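# Move the SOC bottle from fridge to bench

## Task

Find the bottle marked SOC among the four in the refrigerator's bin, lift it out and set it upright on the bench, keep the remaining three upright inside the refrigerator, then close the refrigerator door. If no bottle carries the SOC marking, take none out, close the door, and press the CALL key on the operator panel until it latches down.

## Robot and tools

ROBOT. Two six-joint arms (left_arm, right_arm), each with a two-finger gripper that opens to 140 mm and whose fingers can fold under side or tip pressure. Each arm stands on its own carriage on one shared floor track running along y at x = 0. left_rail carries left_arm and is always the one at larger y; right_rail carries right_arm. An arm's base sits at x = 0, y = its carriage position_m, z = 0.04 m, facing +x. The carriages must stay roughly 0.78 m or more apart.

SCENE FRAME. All reported positions are in metres in a table-fixed frame: table top is z = 0, +z up, +x the direction the arms face, +y toward the left arm; the table edge is at x = 0.17. Velocities are m/s and rad/s, orientation a wxyz quaternion. end_effector_position is the point midway between the pads when closed. The gripper's own +z points out along the fingers and the fingers close along its y axis; fingertips extend about 33 mm past that point at small openings.

execute_actions(actions, cameras). actions is a list run in order; each action may hold rows, steps, until, and rail commands. rows: up to 15 rows, each applied for one control step of 1/30 s. Every row is one flat list of 18 numbers in [-1, 1] covering both arms: left dx, dy, dz, rx, ry, rz, left gripper position, force_limit, speed, then the same nine for the right arm. The six pose numbers are an offset, not a pose: measured from that arm's Hand target as it stood when the action began, along that Hand target's own axes; every row counts from that same start, and a repeated offset in a later action moves further. Scale: 1.0 = 0.6 m or 180 degrees; rx, ry, rz form a single rotation vector. Sending six zeros re-commands the current Hand target. Gripper numbers are absolute settings: position +1 fully open, about -0.8 pads touch, -1 squeeze until blocked; force_limit -1 (soft, ~14 N) to +1 (~58 N); speed -1 (~30 mm/s) to +1 (~250 mm/s), faster closes grip harder. To leave a gripper unchanged, resend its previous three numbers. steps: 1 to 450 (default 15), at least one per row; after the last row the arm keeps heading for that row's target. For smooth motion ramp offsets gradually rather than jumping. until: ends the action early when rail conditions hold, e.g. {"left_rail": {"position_status": ["!=", "moving"]}} or {"all": {"status": "ended"}}; numbers need a comparison (=, !=, <, <=, >, >=). Rail commands: {"left_rail": {"position_m": ...}} with left_rail -0.8 to 1.5 m and right_rail -1.5 to 0.8 m (absolute carriage place along y), speed_m_s 0.01 to 1, acceleration_factor 0.1 to 1, or {"stop": true}. A bad value or name rejects the whole call. An empty actions list just reports state and images.

move(target, speed, blend, stop_force, zero, blocking, cameras). Straight-line paths for both grippers. target is one 18-number row as above, or up to 15 such rows; every row is an offset from the same starting Hand targets, not from the previous row. speed: m/s, 0.002 to 3.2, default 0.25 (one value or one per target). blend: corner rounding in m for lists, 0 = stop at each. stop_force: 4 to 120 N, ends an arm's path on contact; omit it when backing away from something. zero (default true) re-zeros the force reference first. blocking=false returns early; then use wait or stop before rows or another move. Within a list keep the finger numbers identical. The result adds a move: line (done, off_target, held, fault, moving...) and any limits.

wait(seconds 0 to 10) lets time pass holding commands. stop brakes a running move. zoom_image(camera, region [x0, y0, x1, y1] in pixels, at most 504 wide and high) enlarges part of a current image from cam_high, cam_low, cam_bench_left, cam_bench_mid, cam_bench_right, cam_left_wrist or cam_right_wrist. zero_wrist_force(arm) re-zeros that arm's wrist sensor. read_manual gives licence texts. finished_scene ends the scene for good.

RESULTS. Hand target is the pose the next offsets start from. object_status: 0 moving, 1 blocked while opening, 2 blocked while closing (a grip), 3 reached command or pads met. position_measured is in counts: 3 open, ~139 = 60 mm, ~200 = 20 mm, 230 pads touching. Joint positions list rail (m) then six joints (rad); torques include the arm's weight. Wrist force/torque are in the gripper's axes. Rail lines give position_m, position_status (moving, done, contact_stop, time_out, stopped, stopped_with_arm, stopped_for_other_arm, stopped_for_other_carriage) and position_answer (taken / not_taken). MOTOR HOT warns of heating.

ORDER. Drive a carriage, wait until it is no longer moving, then reach with its arm. Open, approach, close with position -1, confirm object_status 2, lift gently, carry, lower, release.

AVOID. Anything falling off the table or onto the track fails the task; do not drop parts or let go while moving. Hard hits, pushes above about 150 N or joint overloads stop the arm for 10 s; targets beyond a firm surface cause this. Never let the two arms or carriages touch. Avoid heavy loads held far out and sweeping past an arm's own base. Don't knock over the other bottles.

Each tool is called after "Request:" as name([rows], argument=value, ...), one row to a line, values as JSON.

## Session

Request:
execute_actions(actions=[])

Scene clock: 0.00 s.
left_arm: end_effector_position=(+0.3563, +1.2772, +0.5790) position_measured=3 object_status=3 end_effector_quat_wxyz=(+0.000, +0.000, +1.000, +0.000) | right_arm: end_effector_position=(+0.3563, -1.2690, +0.5790) position_measured=3 object_status=3 end_effector_quat_wxyz=(+0.000, +0.000, +1.000, +0.000)
Joint positions: left_arm=[1.199 -0.281 -2.157 1.821 -1.235 -1.571 -0.281] | right_arm=[-1.348 -0.281 -2.157 1.821 -1.235 -1.571 -0.281]
Joint velocities: within noise
Joint torques (N m): no reading
Wrist force (N): no reading
Wrist torque (N m): no reading
Wrist force, peak (N): no reading
Hand target: left_arm +0.3563, +1.2772, +0.5790; +0.000, +0.000, +1.000, +0.000 | right_arm +0.3563, -1.2690, +0.5790; +0.000, +0.000, +1.000, +0.000
Tool commands: left_gripper/position=+1.0 left_gripper/force_limit=+1.0 left_gripper/speed=+1.0 right_gripper/position=+1.0 right_gripper/force_limit=+1.0 right_gripper/speed=+1.0
left_rail: position_m=1.199 position_status=done
right_rail: position_m=-1.348 position_status=done

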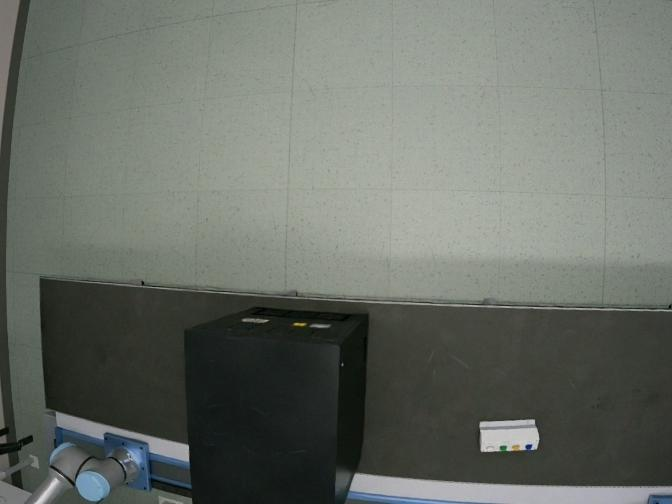

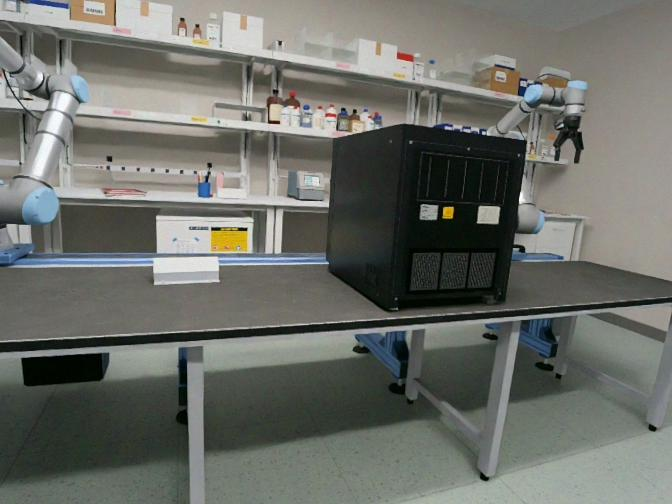

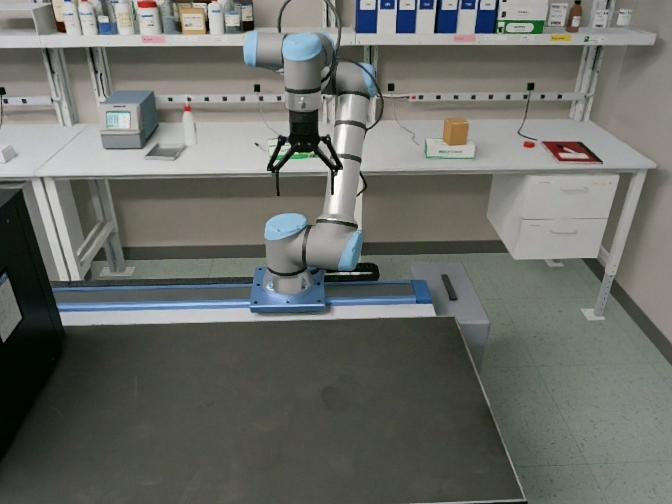

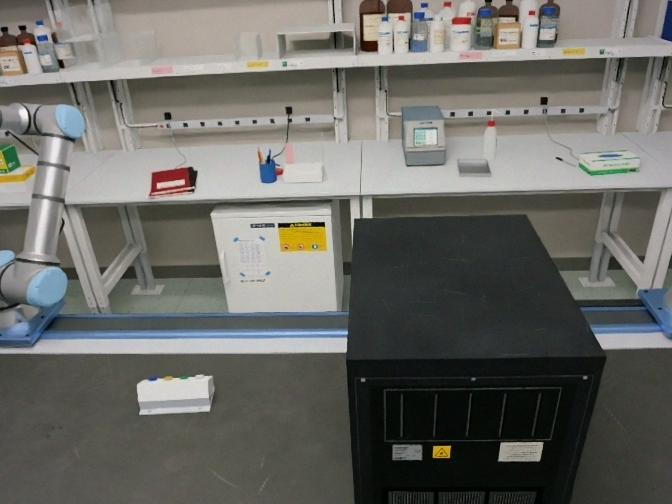

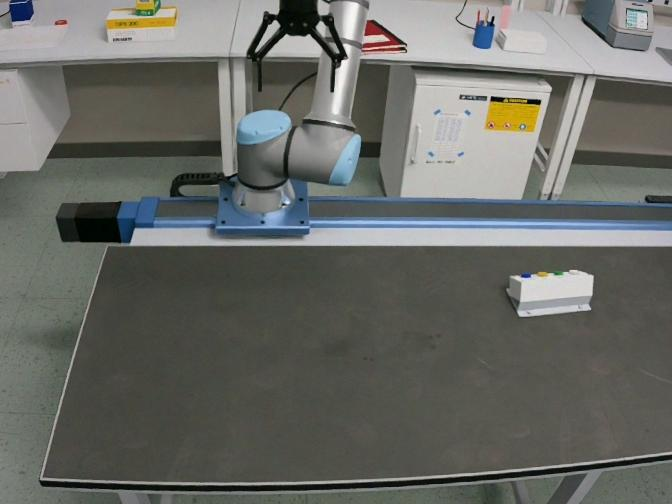

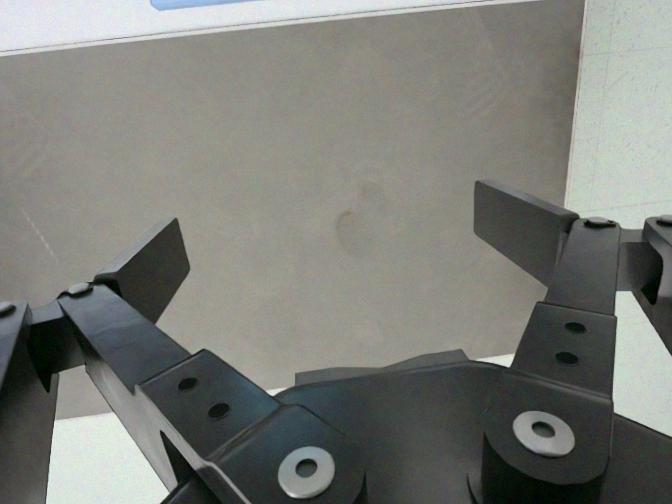

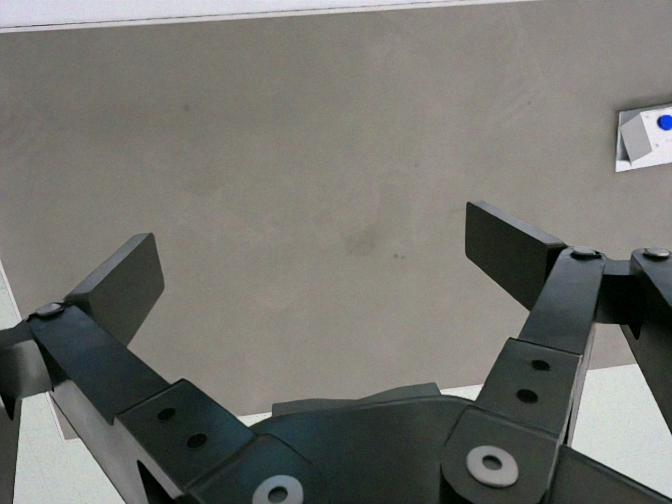

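Request:
execute_actions([
  {"right_rail":{"position_m":-0.85,"speed_m_s":0.5},"steps":200,"until":{"right_rail":{"position_status":["!=","moving"]}}},
], cameras=[])

Request:
move(target=[0,0,0,0,0,0,1,1,1,0.51,0.95,0.382,-0.56,0.232,0.56,1,1,1], speed=0.3)

Scene clock: 4.37 s.
left_arm: end_effector_position=(+0.3563, +1.2772, +0.5790) position_measured=3 object_status=3 end_effector_quat_wxyz=(+0.000, +0.000, +1.000, +0.000) | right_arm: end_effector_position=(+0.3563, -0.7714, +0.5790) position_measured=3 object_status=3 end_effector_quat_wxyz=(+0.000, +0.000, +1.000, +0.000)
Joint positions: left_arm=[1.199 -0.281 -2.157 1.821 -1.235 -1.571 -0.281] | right_arm=[-0.85 -0.281 -2.157 1.821 -1.235 -1.571 -0.28]
Joint torques (N m): left_arm=[-0.48 -2 -50.02 -4.78 0.33 0.02] | right_arm=[0.49 1.3 -48.66 -4.57 0.06 -0.1]
Wrist force (N): left_arm=[-0.1 -0.3 0.2] | right_arm=[0.1 0.2 -0.5]
Wrist torque (N m): left_arm=[-0.06 0.02 0.00] | right_arm=[0.05 -0.02 0.00]
Wrist force, peak (N): left_arm=[0.1 -0.2 1.0] | right_arm=[0.2 2.9 0.0]
Hand target: left_arm +0.3563, +1.2772, +0.5790; +0.000, +0.000, +1.000, +0.000 | right_arm +0.3563, -0.7714, +0.5790; +0.000, +0.000, +1.000, +0.000
Tool commands: left_gripper/position=+1.0 left_gripper/force_limit=+1.0 left_gripper/speed=+1.0 right_gripper/position=+1.0 right_gripper/force_limit=+1.0 right_gripper/speed=+1.0
left_rail: position_m=1.199 position_status=done
right_rail: position_m=-0.850 speed_m_s=0.50 position_status=done
No camera images: "cameras" was empty.

Scene clock: 9.17 s.
left_arm: end_effector_position=(+0.3563, +1.2772, +0.5790) position_measured=3 object_status=3 end_effector_quat_wxyz=(+0.000, +0.000, +1.000, +0.000) | right_arm: end_effector_position=(+0.0812, -0.3060, +0.3827) position_measured=3 object_status=3 end_effector_quat_wxyz=(-0.284, +0.601, +0.460, +0.589)
Joint positions: left_arm=[1.199 -0.281 -2.157 1.821 -1.235 -1.571 -0.281] | right_arm=[-0.85 -0.529 -3.561 2.472 -0.087 -0.157 0.967]
Joint torques (N m): left_arm=[-0.44 -2.84 -49.57 -5.2 -0.16 0.3] | right_arm=[22.32 68.7 -17.75 -7.49 0.18 -1.84]
Wrist force (N): left_arm=[-0.8 0.0 0.2] | right_arm=[1.7 1.1 -1.3]
Wrist torque (N m): left_arm=[0.00 0.18 0.00] | right_arm=[0.05 -0.21 0.26]
Wrist force, peak (N): left_arm=[-1.2 -0.2 0.1] | right_arm=[-4.8 -6.1 1.0]
Hand target: left_arm +0.3563, +1.2772, +0.5790; +0.000, +0.000, +1.000, +0.000 | right_arm +0.0812, -0.3060, +0.3827; -0.284, +0.600, +0.460, +0.589 (not the last commanded pose)
Off the commanded pose: left_arm 0.000 m, 0 deg | right_arm 0.114 m, 24 deg.
left_rail: position_m=1.199 position_status=done
right_rail: position_m=-0.850 speed_m_s=0.50 position_status=done
shoulder posture changed (right arm): the wrist came as close to joint 2's axis as it can, and the arm is now in the other of its two shoulder postures.
move: held (right_arm; a check stopped the path); limits=held
pose unreachable (right arm): on one or more control steps of this call, first in action 0 (counted from 0), this arm could not follow its commanded pose, so it was not sent that pose on those steps. It may still have moved: this result reports where it is.
cause: moving toward the commanded pose would bring a part of the arm (just beyond joint 3 (shoulder lift)) too close to the robot's own body.
camera_calibration:
cam_right_wrist: T_world_to_cam=[[0.836371, -0.526018, 0.154234, -0.29432], [-0.134066, -0.469111, -0.872904, 0.195005], [0.531516, 0.709394, -0.462872, 0.542456], [0, 0, 0, 1]] pos_world=[-0.0160192, -0.448154, 0.466703]

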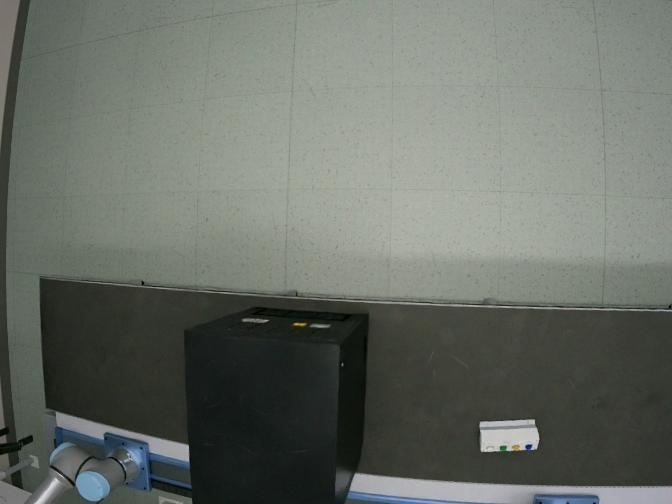

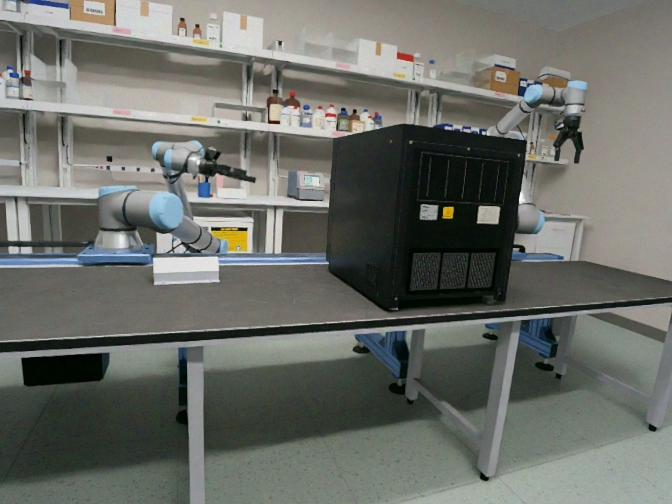

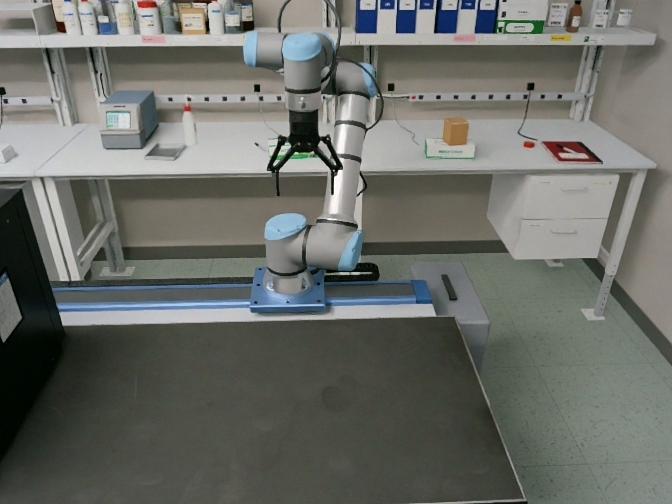

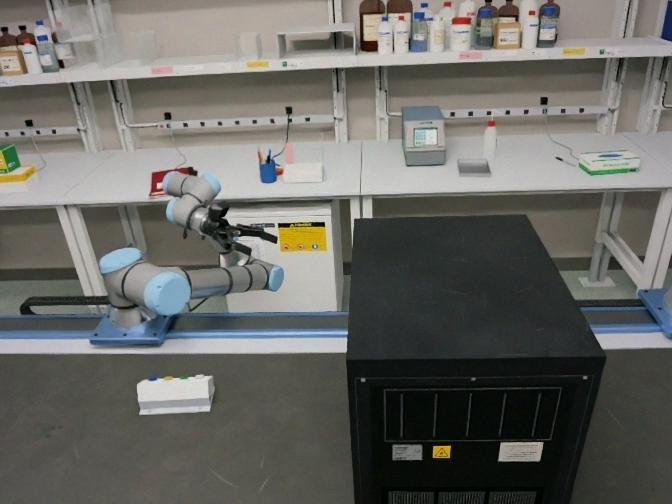

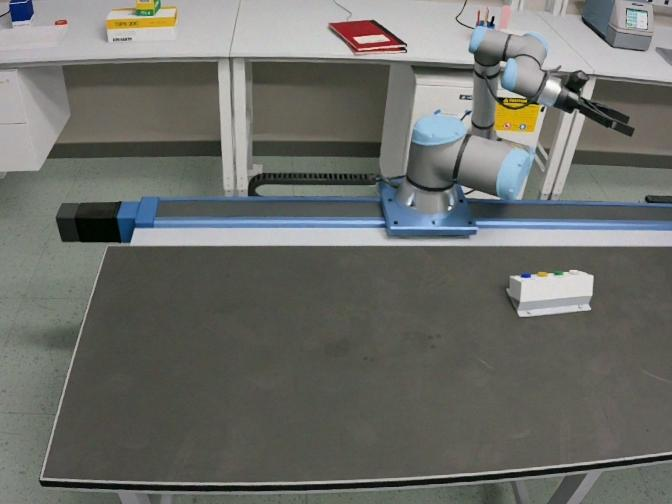

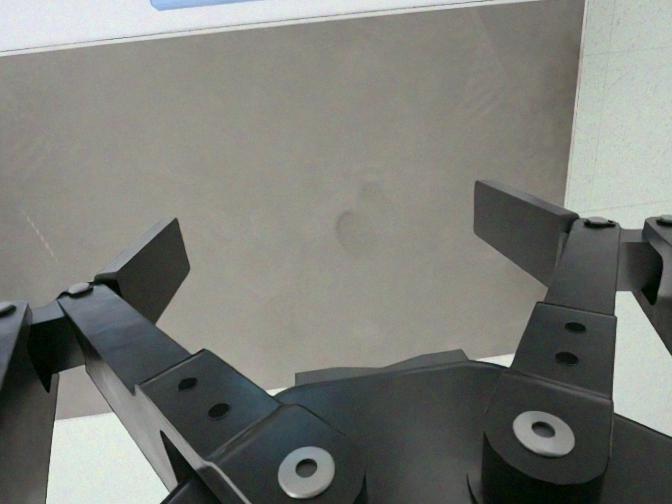

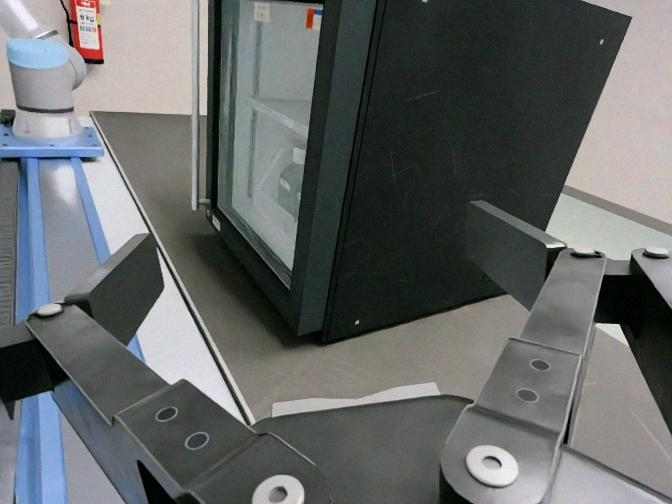

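Request:
zoom_image(camera="cam_right_wrist", region=[180, 0, 360, 300])

Scaled by 1.680 from the camera's 672x504 image, which has a finer 960x720 frame.

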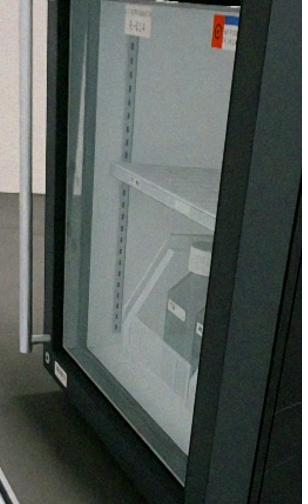

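Request:
execute_actions([
  {"left_rail":{"position_m":1.5,"speed_m_s":0.5},"right_rail":{"position_m":-1.3},"steps":200,"until":{"all":{"status":"ended"}}},
], cameras=[])

Request:
move(target=[-0.24,-0.963,0.13,0.455,0.334,-0.455,1,1,1,0,0,0,0,0,0,1,1,1], speed=0.4, cameras=[])

Request:
move(target=[-0.167,0.84,0.172,0,0,0,1,1,1,0,0,0,0,0,0,1,1,1], speed=0.3)

Scene clock: 13.93 s.
left_arm: end_effector_position=(+0.3563, +1.5786, +0.5790) position_measured=3 object_status=3 end_effector_quat_wxyz=(+0.000, +0.000, +1.000, +0.000) | right_arm: end_effector_position=(+0.0812, -0.7560, +0.3827) position_measured=3 object_status=3 end_effector_quat_wxyz=(-0.284, +0.600, +0.460, +0.589)
Joint positions: left_arm=[1.5 -0.281 -2.157 1.821 -1.235 -1.571 -0.281] | right_arm=[-1.3 -0.529 -3.56 2.472 -0.087 -0.157 0.966]
Joint torques (N m): left_arm=[1.18 -1.61 -49.43 -5.54 -0.11 0.27] | right_arm=[-12.55 70.09 -30.44 -0.66 0.34 -2.59]
Wrist force (N): left_arm=[0.1 0.3 0.2] | right_arm=[1.7 0.9 -1.1]
Wrist torque (N m): left_arm=[0.08 -0.03 0.01] | right_arm=[-0.01 -0.22 0.27]
Wrist force, peak (N): left_arm=[-0.4 -3.0 0.3] | right_arm=[1.1 2.2 -3.4]
Hand target: left_arm +0.3563, +1.5786, +0.5790; +0.000, +0.000, +1.000, +0.000 | right_arm +0.0812, -0.7560, +0.3827; -0.284, +0.600, +0.460, +0.589 (not the last commanded pose)
Tool commands: left_gripper/position=+1.0 left_gripper/force_limit=+1.0 left_gripper/speed=+1.0 right_gripper/position=+1.0 right_gripper/force_limit=+1.0 right_gripper/speed=+1.0
Off the commanded pose: left_arm 0.000 m, 0 deg | right_arm 0.114 m, 24 deg.
left_rail: position_m=1.500 speed_m_s=0.50 position_status=done
right_rail: position_m=-1.300 speed_m_s=0.50 position_status=done
No camera images: "cameras" was empty.

Scene clock: 18.07 s.
left_arm: end_effector_position=(+0.5003, +1.0008, +0.5011) position_measured=3 object_status=3 end_effector_quat_wxyz=(+0.418, +0.570, -0.419, +0.570) | right_arm: end_effector_position=(+0.0812, -0.7560, +0.3827) position_measured=3 object_status=3 end_effector_quat_wxyz=(-0.284, +0.600, +0.460, +0.589)
Joint positions: left_arm=[1.5 -0.824 -1.495 2.402 -4.049 -2.014 -3.141] | right_arm=[-1.3 -0.529 -3.56 2.472 -0.087 -0.157 0.966]
Joint torques (N m): left_arm=[-14.76 -29.12 -24.51 -5.66 2.23 -3.77] | right_arm=[-21.81 69.41 -34.47 -1 0.18 -2.42]
Wrist force (N): left_arm=[-2.1 3.0 -1.5] | right_arm=[1.4 1.8 -1.3]
Wrist torque (N m): left_arm=[1.06 0.32 -0.32] | right_arm=[0.21 -0.16 0.26]
Wrist force, peak (N): left_arm=[-2.6 2.9 -1.9] | right_arm=[1.9 1.7 -1.4]
Hand target: left_arm +0.5003, +1.0008, +0.5010; +0.418, +0.570, -0.419, +0.570 | right_arm +0.0812, -0.7560, +0.3827; -0.284, +0.600, +0.460, +0.589
Off the commanded pose: left_arm 0.000 m, 0 deg | right_arm 0.000 m, 0 deg.
left_rail: position_m=1.500 speed_m_s=0.50 position_status=done
right_rail: position_m=-1.300 speed_m_s=0.50 position_status=done
move: done
No camera images: "cameras" was empty.

Scene clock: 20.60 s.
left_arm: end_effector_position=(+0.0506, +0.7516, +0.4006) position_measured=3 object_status=3 end_effector_quat_wxyz=(+0.418, +0.570, -0.419, +0.570) | right_arm: end_effector_position=(+0.0812, -0.7560, +0.3827) position_measured=3 object_status=3 end_effector_quat_wxyz=(-0.284, +0.600, +0.460, +0.589)
Joint positions: left_arm=[1.5 -2.112 -1.288 2.467 -4.32 -0.726 -3.141] | right_arm=[-1.3 -0.529 -3.56 2.472 -0.087 -0.157 0.966]
Joint torques (N m): left_arm=[-16.63 -39.86 -27.45 -4.97 1.81 3.98] | right_arm=[-22.15 69.44 -34 -0.77 0.23 -2.45]
Wrist force (N): left_arm=[-0.9 3.4 -1.6] | right_arm=[2.0 1.6 -0.8]
Wrist torque (N m): left_arm=[1.12 0.04 -0.65] | right_arm=[0.17 -0.28 0.27]
Wrist force, peak (N): left_arm=[-1.5 5.4 -1.3] | right_arm=[2.3 1.3 -1.3]
Hand target: left_arm +0.0504, +0.7514, +0.4006; +0.418, +0.570, -0.419, +0.570 | right_arm +0.0812, -0.7560, +0.3827; -0.284, +0.600, +0.460, +0.589
Off the commanded pose: left_arm 0.000 m, 0 deg | right_arm 0.000 m, 0 deg.
left_rail: position_m=1.500 speed_m_s=0.50 position_status=done
right_rail: position_m=-1.300 speed_m_s=0.50 position_status=done
move: done
camera_calibration:
cam_left_wrist: T_world_to_cam=[[-0.975244, -0.203241, -0.0871386, 0.231607], [0.00767115, 0.362723, -0.931865, 0.0938753], [0.221, -0.909464, -0.352185, 0.989943], [0, 0, 0, 1]] pos_world=[0.0063759, 0.913339, 0.456304]
cam_right_wrist: T_world_to_cam=[[0.836479, -0.525809, 0.154361, -0.530915], [-0.133908, -0.469266, -0.872845, -0.0161727], [0.531386, 0.709446, -0.462942, 0.861807], [0, 0, 0, 1]] pos_world=[-0.0160186, -0.898155, 0.466803]

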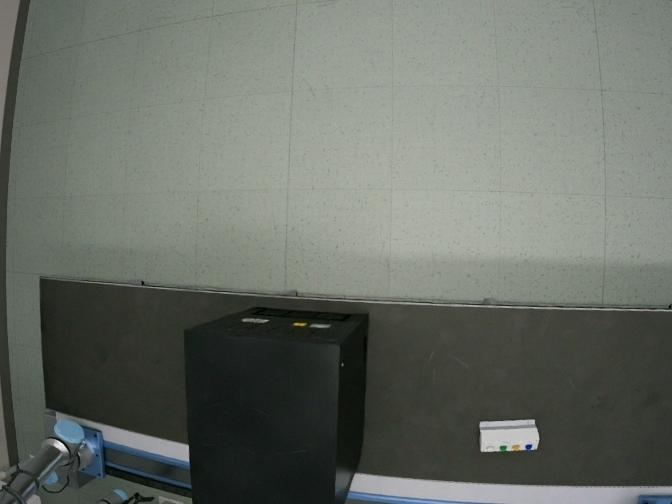

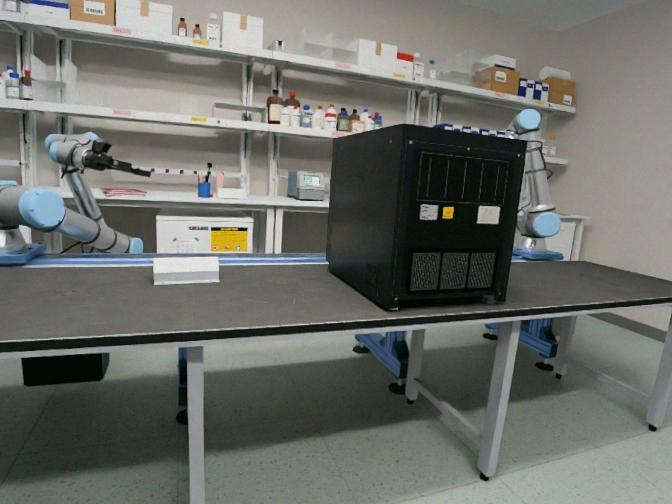

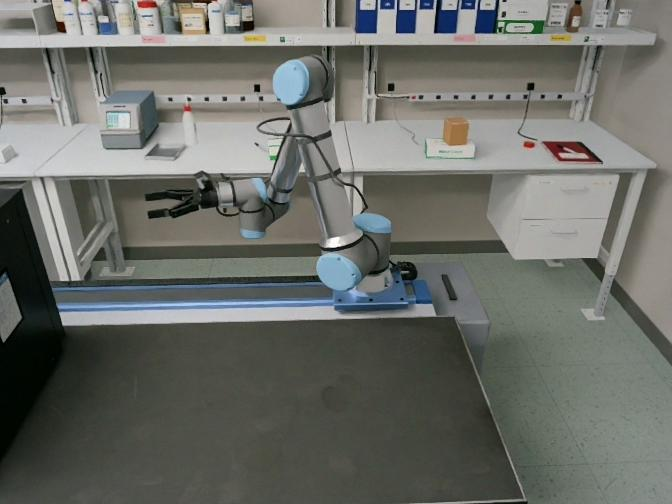

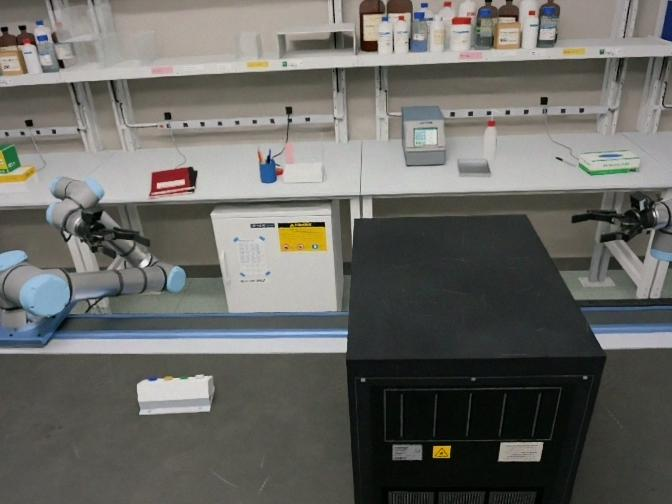

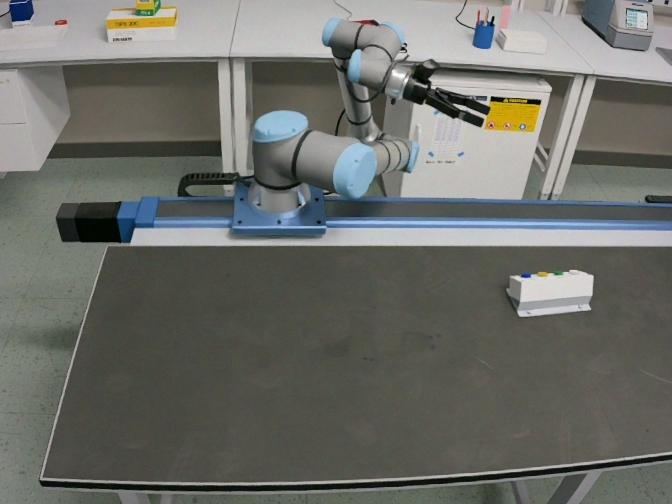

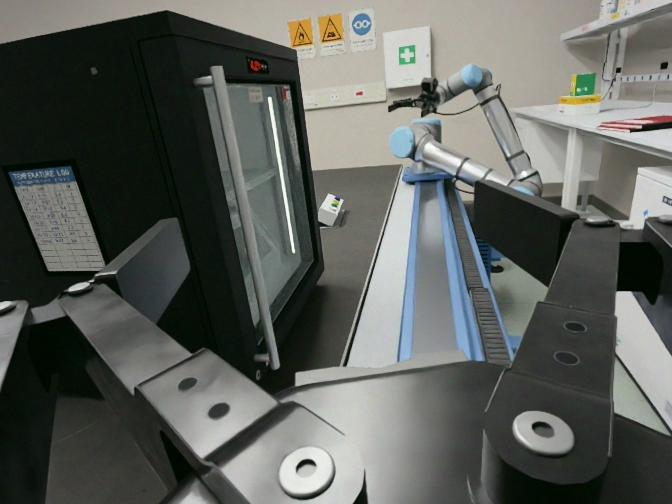

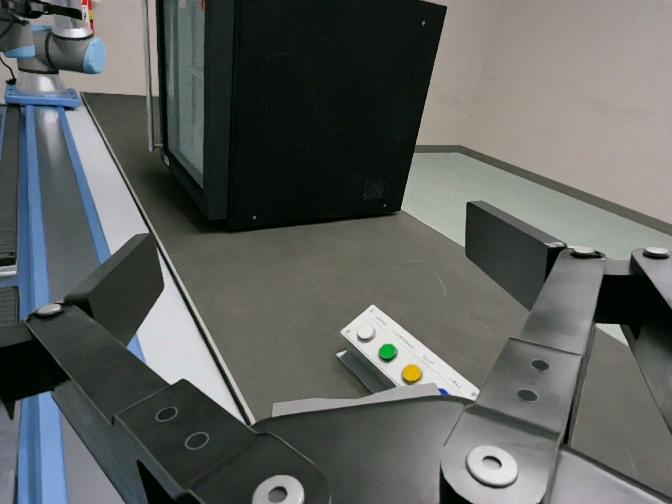

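Request:
execute_actions([
  {"left_rail":{"position_m":1.25,"speed_m_s":0.4},"rows":[[0,0,0,0,0,0,-0.1,0.5,0,0,0,0,0,0,0,1,1,1]],"steps":200,"until":{"all":{"status":"ended"}}},
], cameras=[])

Request:
move(target=[-0.167,-0.19,0.051,0.108,0,0,-0.1,0.5,0,0,0,0,0,0,0,1,1,1], speed=0.2, cameras=["cam_left_wrist"])

Scene clock: 24.10 s.
left_arm: end_effector_position=(+0.0504, +0.5015, +0.4006) position_measured=141 object_status=3 end_effector_quat_wxyz=(+0.418, +0.570, -0.419, +0.570) | right_arm: end_effector_position=(+0.0812, -0.7560, +0.3827) position_measured=3 object_status=3 end_effector_quat_wxyz=(-0.284, +0.600, +0.460, +0.589)
Joint positions: left_arm=[1.25 -2.112 -1.288 2.466 -4.32 -0.725 -3.141] | right_arm=[-1.3 -0.529 -3.56 2.472 -0.087 -0.157 0.966]
Joint torques (N m): left_arm=[-6.27 -52.49 -17.58 0.05 -0.57 3.75] | right_arm=[-21.42 71.47 -34.15 -0.82 0.22 -2.51]
Wrist force (N): left_arm=[-1.4 3.0 -1.6] | right_arm=[1.7 1.0 -0.6]
Wrist torque (N m): left_arm=[1.03 0.08 -0.64] | right_arm=[0.04 -0.23 0.26]
Wrist force, peak (N): left_arm=[-1.3 2.7 -4.1] | right_arm=[2.1 1.4 -1.2]
Hand target: left_arm +0.0504, +0.5015, +0.4006; +0.418, +0.570, -0.419, +0.570 | right_arm +0.0812, -0.7560, +0.3827; -0.284, +0.600, +0.460, +0.589
Off the commanded pose: left_arm 0.000 m, 0 deg | right_arm 0.000 m, 0 deg.
left_rail: position_m=1.250 speed_m_s=0.40 position_status=done
right_rail: position_m=-1.300 speed_m_s=0.50 position_status=done
No camera images: "cameras" was empty.

Scene clock: 25.63 s.
left_arm: end_effector_position=(+0.1682, +0.5064, +0.3006) position_measured=141 object_status=3 end_effector_quat_wxyz=(+0.316, +0.632, -0.317, +0.632) | right_arm: end_effector_position=(+0.0812, -0.7560, +0.3827) position_measured=3 object_status=3 end_effector_quat_wxyz=(-0.284, +0.600, +0.460, +0.589)
Joint positions: left_arm=[1.25 -2.025 -1.013 2.382 -4.51 -0.474 -3.141] | right_arm=[-1.3 -0.529 -3.56 2.472 -0.087 -0.157 0.966]
Joint torques (N m): left_arm=[15.75 -51.27 -18.25 -4.7 2.03 4.2] | right_arm=[-22.39 70.81 -34.66 -0.99 0.23 -2.04]
Wrist force (N): left_arm=[-1.5 2.7 -1.3] | right_arm=[1.6 1.2 -0.9]
Wrist torque (N m): left_arm=[0.95 0.08 -0.64] | right_arm=[0.09 -0.21 0.26]
Wrist force, peak (N): left_arm=[-0.3 3.9 -2.1] | right_arm=[2.1 1.1 -1.6]
Hand target: left_arm +0.1683, +0.5064, +0.3004; +0.316, +0.632, -0.316, +0.632 | right_arm +0.0812, -0.7560, +0.3827; -0.284, +0.600, +0.460, +0.589
Off the commanded pose: left_arm 0.000 m, 0 deg | right_arm 0.000 m, 0 deg.
left_rail: position_m=1.250 speed_m_s=0.40 position_status=done
right_rail: position_m=-1.300 speed_m_s=0.50 position_status=done
move: done
camera_calibration:
cam_left_wrist: T_world_to_cam=[[-0.852181, -0.515929, -0.0872009, 0.425528], [-0.113254, 0.344574, -0.931902, 0.118157], [0.510843, -0.784274, -0.352071, 0.593591], [0, 0, 0, 1]] pos_world=[0.0727764, 0.644366, 0.356204]
Images, in order (width x height): cam_left_wrist 672x504.

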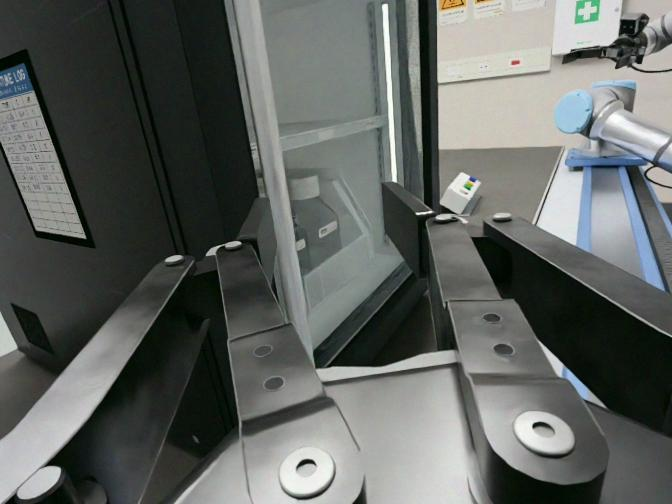

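Request:
move(target=[0,-0.025,0.06,0,0,0,-0.1,0.5,0,0,0,0,0,0,0,1,1,1], speed=0.1, cameras=["cam_left_wrist"])

Request:
zoom_image(camera="cam_left_wrist", region=[180, 100, 480, 325])

Scene clock: 27.27 s.
left_arm: end_effector_position=(+0.2018, +0.4867, +0.3004) position_measured=141 object_status=3 end_effector_quat_wxyz=(+0.316, +0.632, -0.316, +0.633) | right_arm: end_effector_position=(+0.0812, -0.7560, +0.3827) position_measured=3 object_status=3 end_effector_quat_wxyz=(-0.284, +0.600, +0.460, +0.589)
Joint positions: left_arm=[1.25 -1.939 -1.003 2.346 -4.484 -0.56 -3.141] | right_arm=[-1.3 -0.529 -3.56 2.472 -0.087 -0.157 0.966]
Joint torques (N m): left_arm=[10.85 -55.25 -20.22 0.96 -1.83 -3.62] | right_arm=[-20.75 70.13 -34.16 -0.97 0.27 -2.52]
Wrist force (N): left_arm=[-1.2 2.4 -1.7] | right_arm=[1.8 0.8 -1.0]
Wrist torque (N m): left_arm=[0.89 0.04 -0.65] | right_arm=[-0.01 -0.24 0.26]
Wrist force, peak (N): left_arm=[-1.4 3.0 -1.7] | right_arm=[1.9 1.9 -1.3]
Hand target: left_arm +0.2019, +0.4866, +0.3004; +0.316, +0.632, -0.316, +0.632 | right_arm +0.0812, -0.7560, +0.3827; -0.284, +0.600, +0.460, +0.589
Off the commanded pose: left_arm 0.000 m, 0 deg | right_arm 0.000 m, 0 deg.
left_rail: position_m=1.250 speed_m_s=0.40 position_status=done
right_rail: position_m=-1.300 speed_m_s=0.50 position_status=done
move: done
camera_calibration:
cam_left_wrist: T_world_to_cam=[[-0.851874, -0.516408, -0.0873664, 0.444177], [-0.113269, 0.344514, -0.931923, 0.128727], [0.511351, -0.783985, -0.351976, 0.560645], [0, 0, 0, 1]] pos_world=[0.106278, 0.624565, 0.356103]
Images, in order (width x height): cam_left_wrist 672x504.

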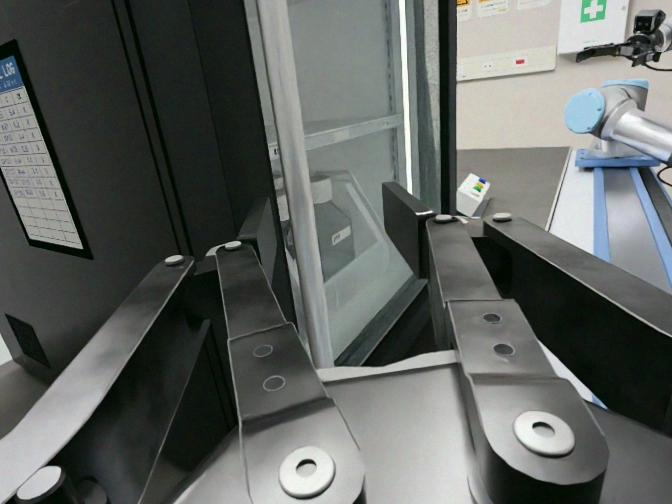

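Scaled by 1.680 from the camera's 672x504 image, which has a finer 960x720 frame.

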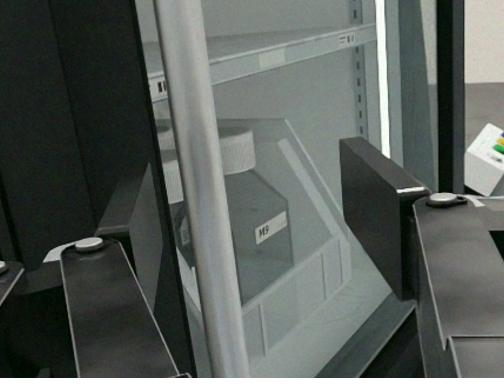

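Request:
move(target=[0,-0.017,0.065,0,0,0,-0.1,0.5,0,0,0,0,0,0,0,1,1,1], speed=0.05, stop_force=12, cameras=["cam_left_wrist"])

Request:
zoom_image(camera="cam_left_wrist", region=[180, 100, 480, 325])

Scene clock: 30.13 s.
left_arm: end_effector_position=(+0.2335, +0.4615, +0.3004) position_measured=141 object_status=3 end_effector_quat_wxyz=(+0.316, +0.632, -0.316, +0.632) | right_arm: end_effector_position=(+0.0812, -0.7560, +0.3827) position_measured=3 object_status=3 end_effector_quat_wxyz=(-0.284, +0.600, +0.460, +0.589)
Joint positions: left_arm=[1.25 -1.858 -0.988 2.294 -4.448 -0.64 -3.141] | right_arm=[-1.3 -0.529 -3.56 2.472 -0.087 -0.157 0.966]
Joint torques (N m): left_arm=[15.05 -57.55 -23.94 1.23 -1.45 0.74] | right_arm=[-22.09 70.56 -34.21 -0.91 0.43 -2.28]
Wrist force (N): left_arm=[-1.3 2.5 -5.2] | right_arm=[1.4 0.9 -1.2]
Wrist torque (N m): left_arm=[1.07 0.01 -0.61] | right_arm=[0.00 -0.16 0.26]
Wrist force, peak (N): left_arm=[-0.7 2.7 -7.3] | right_arm=[2.0 1.3 -1.7]
Hand target: left_arm +0.2335, +0.4615, +0.3004; +0.316, +0.632, -0.316, +0.632 | right_arm +0.0812, -0.7560, +0.3827; -0.284, +0.600, +0.460, +0.589
Off the commanded pose: left_arm 0.000 m, 0 deg | right_arm 0.000 m, 0 deg.
left_rail: position_m=1.250 speed_m_s=0.40 position_status=done
right_rail: position_m=-1.300 speed_m_s=0.50 position_status=done
move: done
camera_calibration:
cam_left_wrist: T_world_to_cam=[[-0.851934, -0.516331, -0.0872384, 0.458085], [-0.11333, 0.344451, -0.931939, 0.141052], [0.511238, -0.784064, -0.351965, 0.524738], [0, 0, 0, 1]] pos_world=[0.137977, 0.599366, 0.356104]
Images, in order (width x height): cam_left_wrist 672x504.

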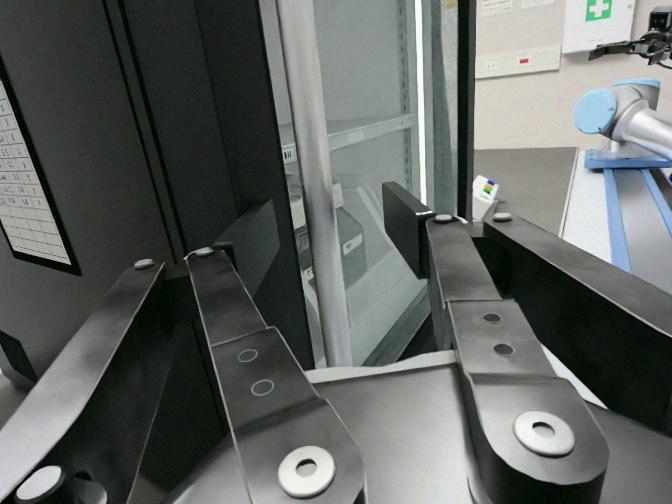

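Scaled by 1.680 from the camera's 672x504 image, which has a finer 960x720 frame.

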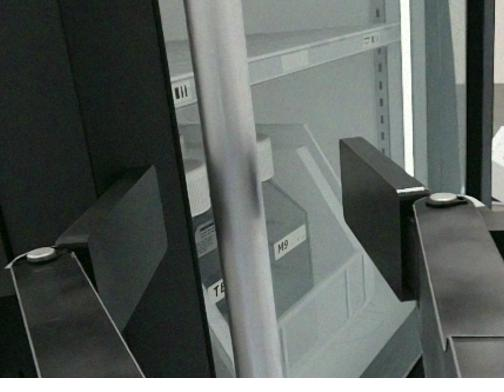

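Request:
move([
  [0,0,-0.04,0,0,0,-0.1,0.5,0,0,0,0,0,0,0,1,1,1],
  [0,0.033,-0.045,0.1,0,0,-0.1,0.5,0,0,0,0,0,0,0,1,1,1],
], speed=0.06, cameras=["cam_left_wrist"])

Request:
zoom_image(camera="cam_left_wrist", region=[180, 100, 480, 325])

Scene clock: 34.63 s.
left_arm: end_effector_position=(+0.2015, +0.4713, +0.3004) position_measured=141 object_status=3 end_effector_quat_wxyz=(+0.213, +0.674, -0.214, +0.674) | right_arm: end_effector_position=(+0.0812, -0.7560, +0.3827) position_measured=3 object_status=3 end_effector_quat_wxyz=(-0.284, +0.600, +0.460, +0.589)
Joint positions: left_arm=[1.25 -2.003 -0.941 2.153 -4.355 -0.182 -3.14] | right_arm=[-1.3 -0.529 -3.56 2.472 -0.087 -0.157 0.966]
Joint torques (N m): left_arm=[-11.83 -61.18 -24.21 2.11 2.07 -4.13] | right_arm=[-18.1 69.16 -34.56 -1.05 0.53 -1.93]
Wrist force (N): left_arm=[-0.8 2.6 -1.7] | right_arm=[1.8 1.3 -1.2]
Wrist torque (N m): left_arm=[0.90 -0.04 -0.54] | right_arm=[0.08 -0.24 0.27]
Wrist force, peak (N): left_arm=[1.8 10.8 -0.7] | right_arm=[2.4 1.4 -1.4]
Hand target: left_arm +0.2015, +0.4713, +0.3004; +0.213, +0.674, -0.214, +0.674 | right_arm +0.0812, -0.7560, +0.3827; -0.284, +0.600, +0.460, +0.589
Off the commanded pose: left_arm 0.000 m, 0 deg | right_arm 0.000 m, 0 deg.
left_rail: position_m=1.250 speed_m_s=0.40 position_status=done
right_rail: position_m=-1.300 speed_m_s=0.50 position_status=done
move: done
camera_calibration:
cam_left_wrist: T_world_to_cam=[[-0.65095, -0.754095, -0.0872102, 0.507436], [-0.213985, 0.292503, -0.932015, 0.178863], [0.728337, -0.588034, -0.351769, 0.412621], [0, 0, 0, 1]] pos_world=[0.0680624, 0.572972, 0.356104]
Images, in order (width x height): cam_left_wrist 672x504.

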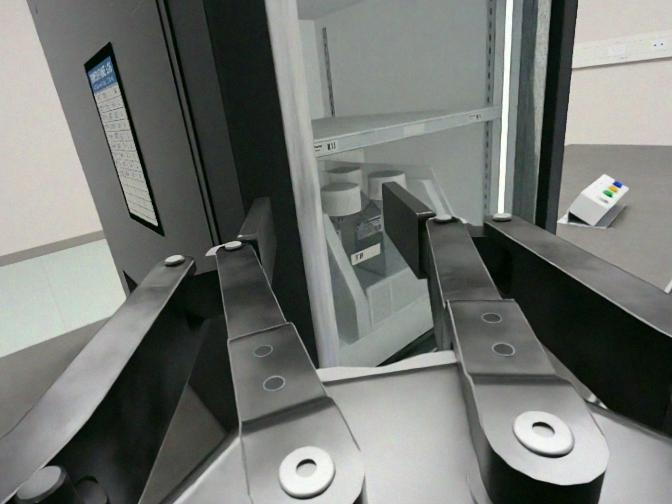

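Scaled by 1.680 from the camera's 672x504 image, which has a finer 960x720 frame.

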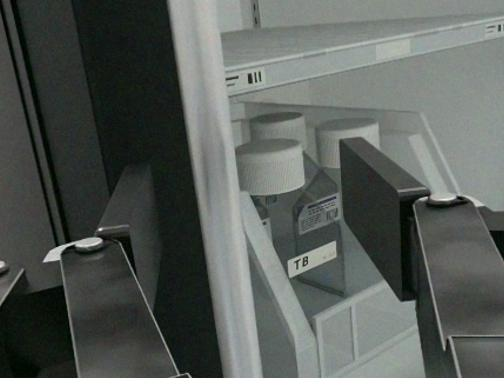

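Request:
move(target=[0,-0.012,0.055,0,0,0,-0.1,0.5,0,0,0,0,0,0,0,1,1,1], speed=0.03, stop_force=8, cameras=["cam_left_wrist"])

Request:
zoom_image(camera="cam_left_wrist", region=[180, 100, 480, 325])

Scene clock: 37.27 s.
left_arm: end_effector_position=(+0.2326, +0.4582, +0.3004) position_measured=141 object_status=3 end_effector_quat_wxyz=(+0.213, +0.674, -0.214, +0.674) | right_arm: end_effector_position=(+0.0812, -0.7560, +0.3827) position_measured=3 object_status=3 end_effector_quat_wxyz=(-0.284, +0.600, +0.460, +0.589)
Joint positions: left_arm=[1.25 -1.943 -0.934 2.133 -4.342 -0.241 -3.141] | right_arm=[-1.3 -0.529 -3.56 2.472 -0.087 -0.157 0.966]
Joint torques (N m): left_arm=[16.64 -65.57 -27.12 2.47 -2.16 -3.66] | right_arm=[-20.66 68.4 -34.16 -0.84 0.25 -2.11]
Wrist force (N): left_arm=[-0.2 1.5 -8.2] | right_arm=[2.1 1.0 -1.3]
Wrist torque (N m): left_arm=[1.10 -0.09 -0.43] | right_arm=[0.02 -0.29 0.27]
Wrist force, peak (N): left_arm=[-0.2 0.8 -10.8] | right_arm=[2.4 1.5 -1.5]
Hand target: left_arm +0.2326, +0.4582, +0.3004; +0.213, +0.674, -0.214, +0.674 | right_arm +0.0812, -0.7560, +0.3827; -0.284, +0.600, +0.460, +0.589
Off the commanded pose: left_arm 0.000 m, 0 deg | right_arm 0.000 m, 0 deg.
left_rail: position_m=1.250 speed_m_s=0.40 position_status=done
right_rail: position_m=-1.300 speed_m_s=0.50 position_status=done
move: done
camera_calibration:
cam_left_wrist: T_world_to_cam=[[-0.650662, -0.754342, -0.0872189, 0.51784], [-0.214099, 0.292434, -0.932011, 0.189428], [0.728561, -0.587751, -0.351779, 0.382029], [0, 0, 0, 1]] pos_world=[0.0991634, 0.559771, 0.356104]
Images, in order (width x height): cam_left_wrist 672x504.

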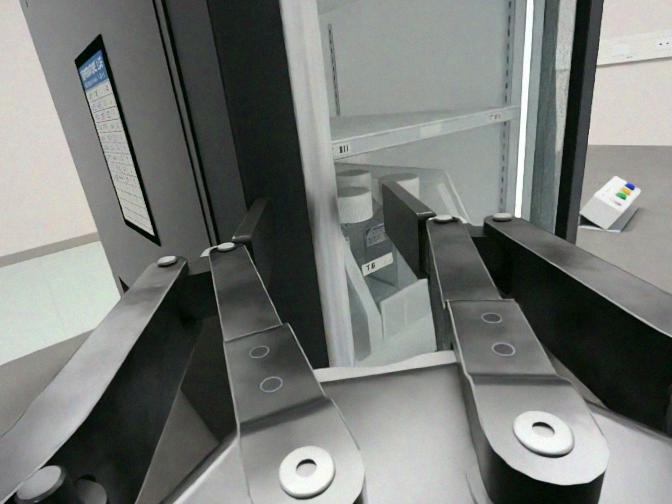

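Scaled by 1.680 from the camera's 672x504 image, which has a finer 960x720 frame.

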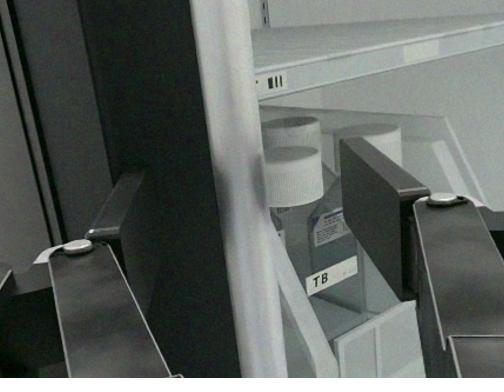

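Request:
move(target=[0,0,-0.01,0,0,0,-0.1,0.5,0,0,0,0,0,0,0,1,1,1], speed=0.03, cameras=[])

Request:
execute_actions([
  {"rows":[[0,0,0,0,0,0,-1,0.2,-1,0,0,0,0,0,0,1,1,1]],"steps":90},
], cameras=["cam_left_wrist"])

Scene clock: 38.40 s.
left_arm: end_effector_position=(+0.2279, +0.4615, +0.3004) position_measured=141 object_status=3 end_effector_quat_wxyz=(+0.213, +0.674, -0.214, +0.674) | right_arm: end_effector_position=(+0.0812, -0.7560, +0.3827) position_measured=3 object_status=3 end_effector_quat_wxyz=(-0.284, +0.600, +0.460, +0.589)
Joint positions: left_arm=[1.25 -1.953 -0.936 2.139 -4.346 -0.231 -3.141] | right_arm=[-1.3 -0.529 -3.56 2.472 -0.087 -0.157 0.966]
Joint torques (N m): left_arm=[-15.62 -90.6 -9.87 -3.3 1.37 -2.76] | right_arm=[-20.79 70.39 -33.74 -0.95 0.32 -2.12]
Wrist force (N): left_arm=[-0.5 2.7 -2.4] | right_arm=[1.7 1.3 -1.3]
Wrist torque (N m): left_arm=[0.93 -0.07 -0.41] | right_arm=[0.09 -0.21 0.27]
Wrist force, peak (N): left_arm=[-0.8 1.0 -8.6] | right_arm=[2.2 1.5 -1.4]
Hand target: left_arm +0.2277, +0.4616, +0.3004; +0.213, +0.674, -0.214, +0.674 | right_arm +0.0812, -0.7560, +0.3827; -0.284, +0.600, +0.460, +0.589
Off the commanded pose: left_arm 0.000 m, 0 deg | right_arm 0.000 m, 0 deg.
left_rail: position_m=1.250 speed_m_s=0.40 position_status=done
right_rail: position_m=-1.300 speed_m_s=0.50 position_status=done
move: done
No camera images: "cameras" was empty.

Scene clock: 41.60 s.
left_arm: end_effector_position=(+0.2277, +0.4616, +0.3005) position_measured=210 object_status=2 end_effector_quat_wxyz=(+0.213, +0.674, -0.214, +0.674) | right_arm: end_effector_position=(+0.0812, -0.7560, +0.3827) position_measured=3 object_status=3 end_effector_quat_wxyz=(-0.284, +0.600, +0.460, +0.589)
Joint positions: left_arm=[1.25 -1.954 -0.936 2.14 -4.346 -0.23 -3.141] | right_arm=[-1.3 -0.529 -3.56 2.472 -0.087 -0.157 0.966]
Joint torques (N m): left_arm=[-13.99 -78.54 -33.52 5.04 -6.8 3] | right_arm=[-20.85 69.38 -34.36 -1.22 0.55 -2.04]
Wrist force (N): left_arm=[-1.5 -16.4 -11.8] | right_arm=[2.1 0.9 -1.4]
Wrist torque (N m): left_arm=[1.35 -0.12 -0.72] | right_arm=[0.02 -0.31 0.26]
Wrist force, peak (N): left_arm=[-2.1 -16.6 -11.9] | right_arm=[2.3 1.3 -1.3]
Hand target: left_arm +0.2277, +0.4616, +0.3004; +0.213, +0.674, -0.214, +0.674 | right_arm +0.0812, -0.7560, +0.3827; -0.284, +0.600, +0.460, +0.589
Off the commanded pose: left_arm 0.000 m, 0 deg | right_arm 0.000 m, 0 deg.
left_rail: position_m=1.250 speed_m_s=0.40 position_status=done
right_rail: position_m=-1.300 speed_m_s=0.50 position_status=done
camera_calibration:
cam_left_wrist: T_world_to_cam=[[-0.650645, -0.754364, -0.0871487, 0.517278], [-0.214147, 0.292376, -0.932018, 0.187395], [0.728561, -0.58775, -0.351778, 0.387656], [0, 0, 0, 1]] pos_world=[0.0942635, 0.563271, 0.356104]
Images, in order (width x height): cam_left_wrist 672x504.

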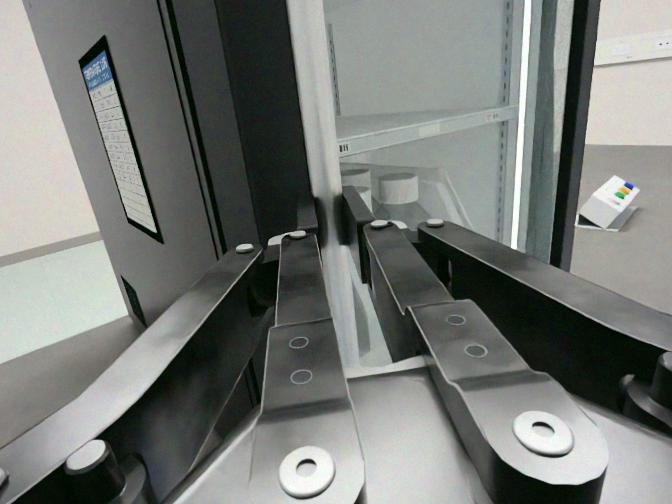

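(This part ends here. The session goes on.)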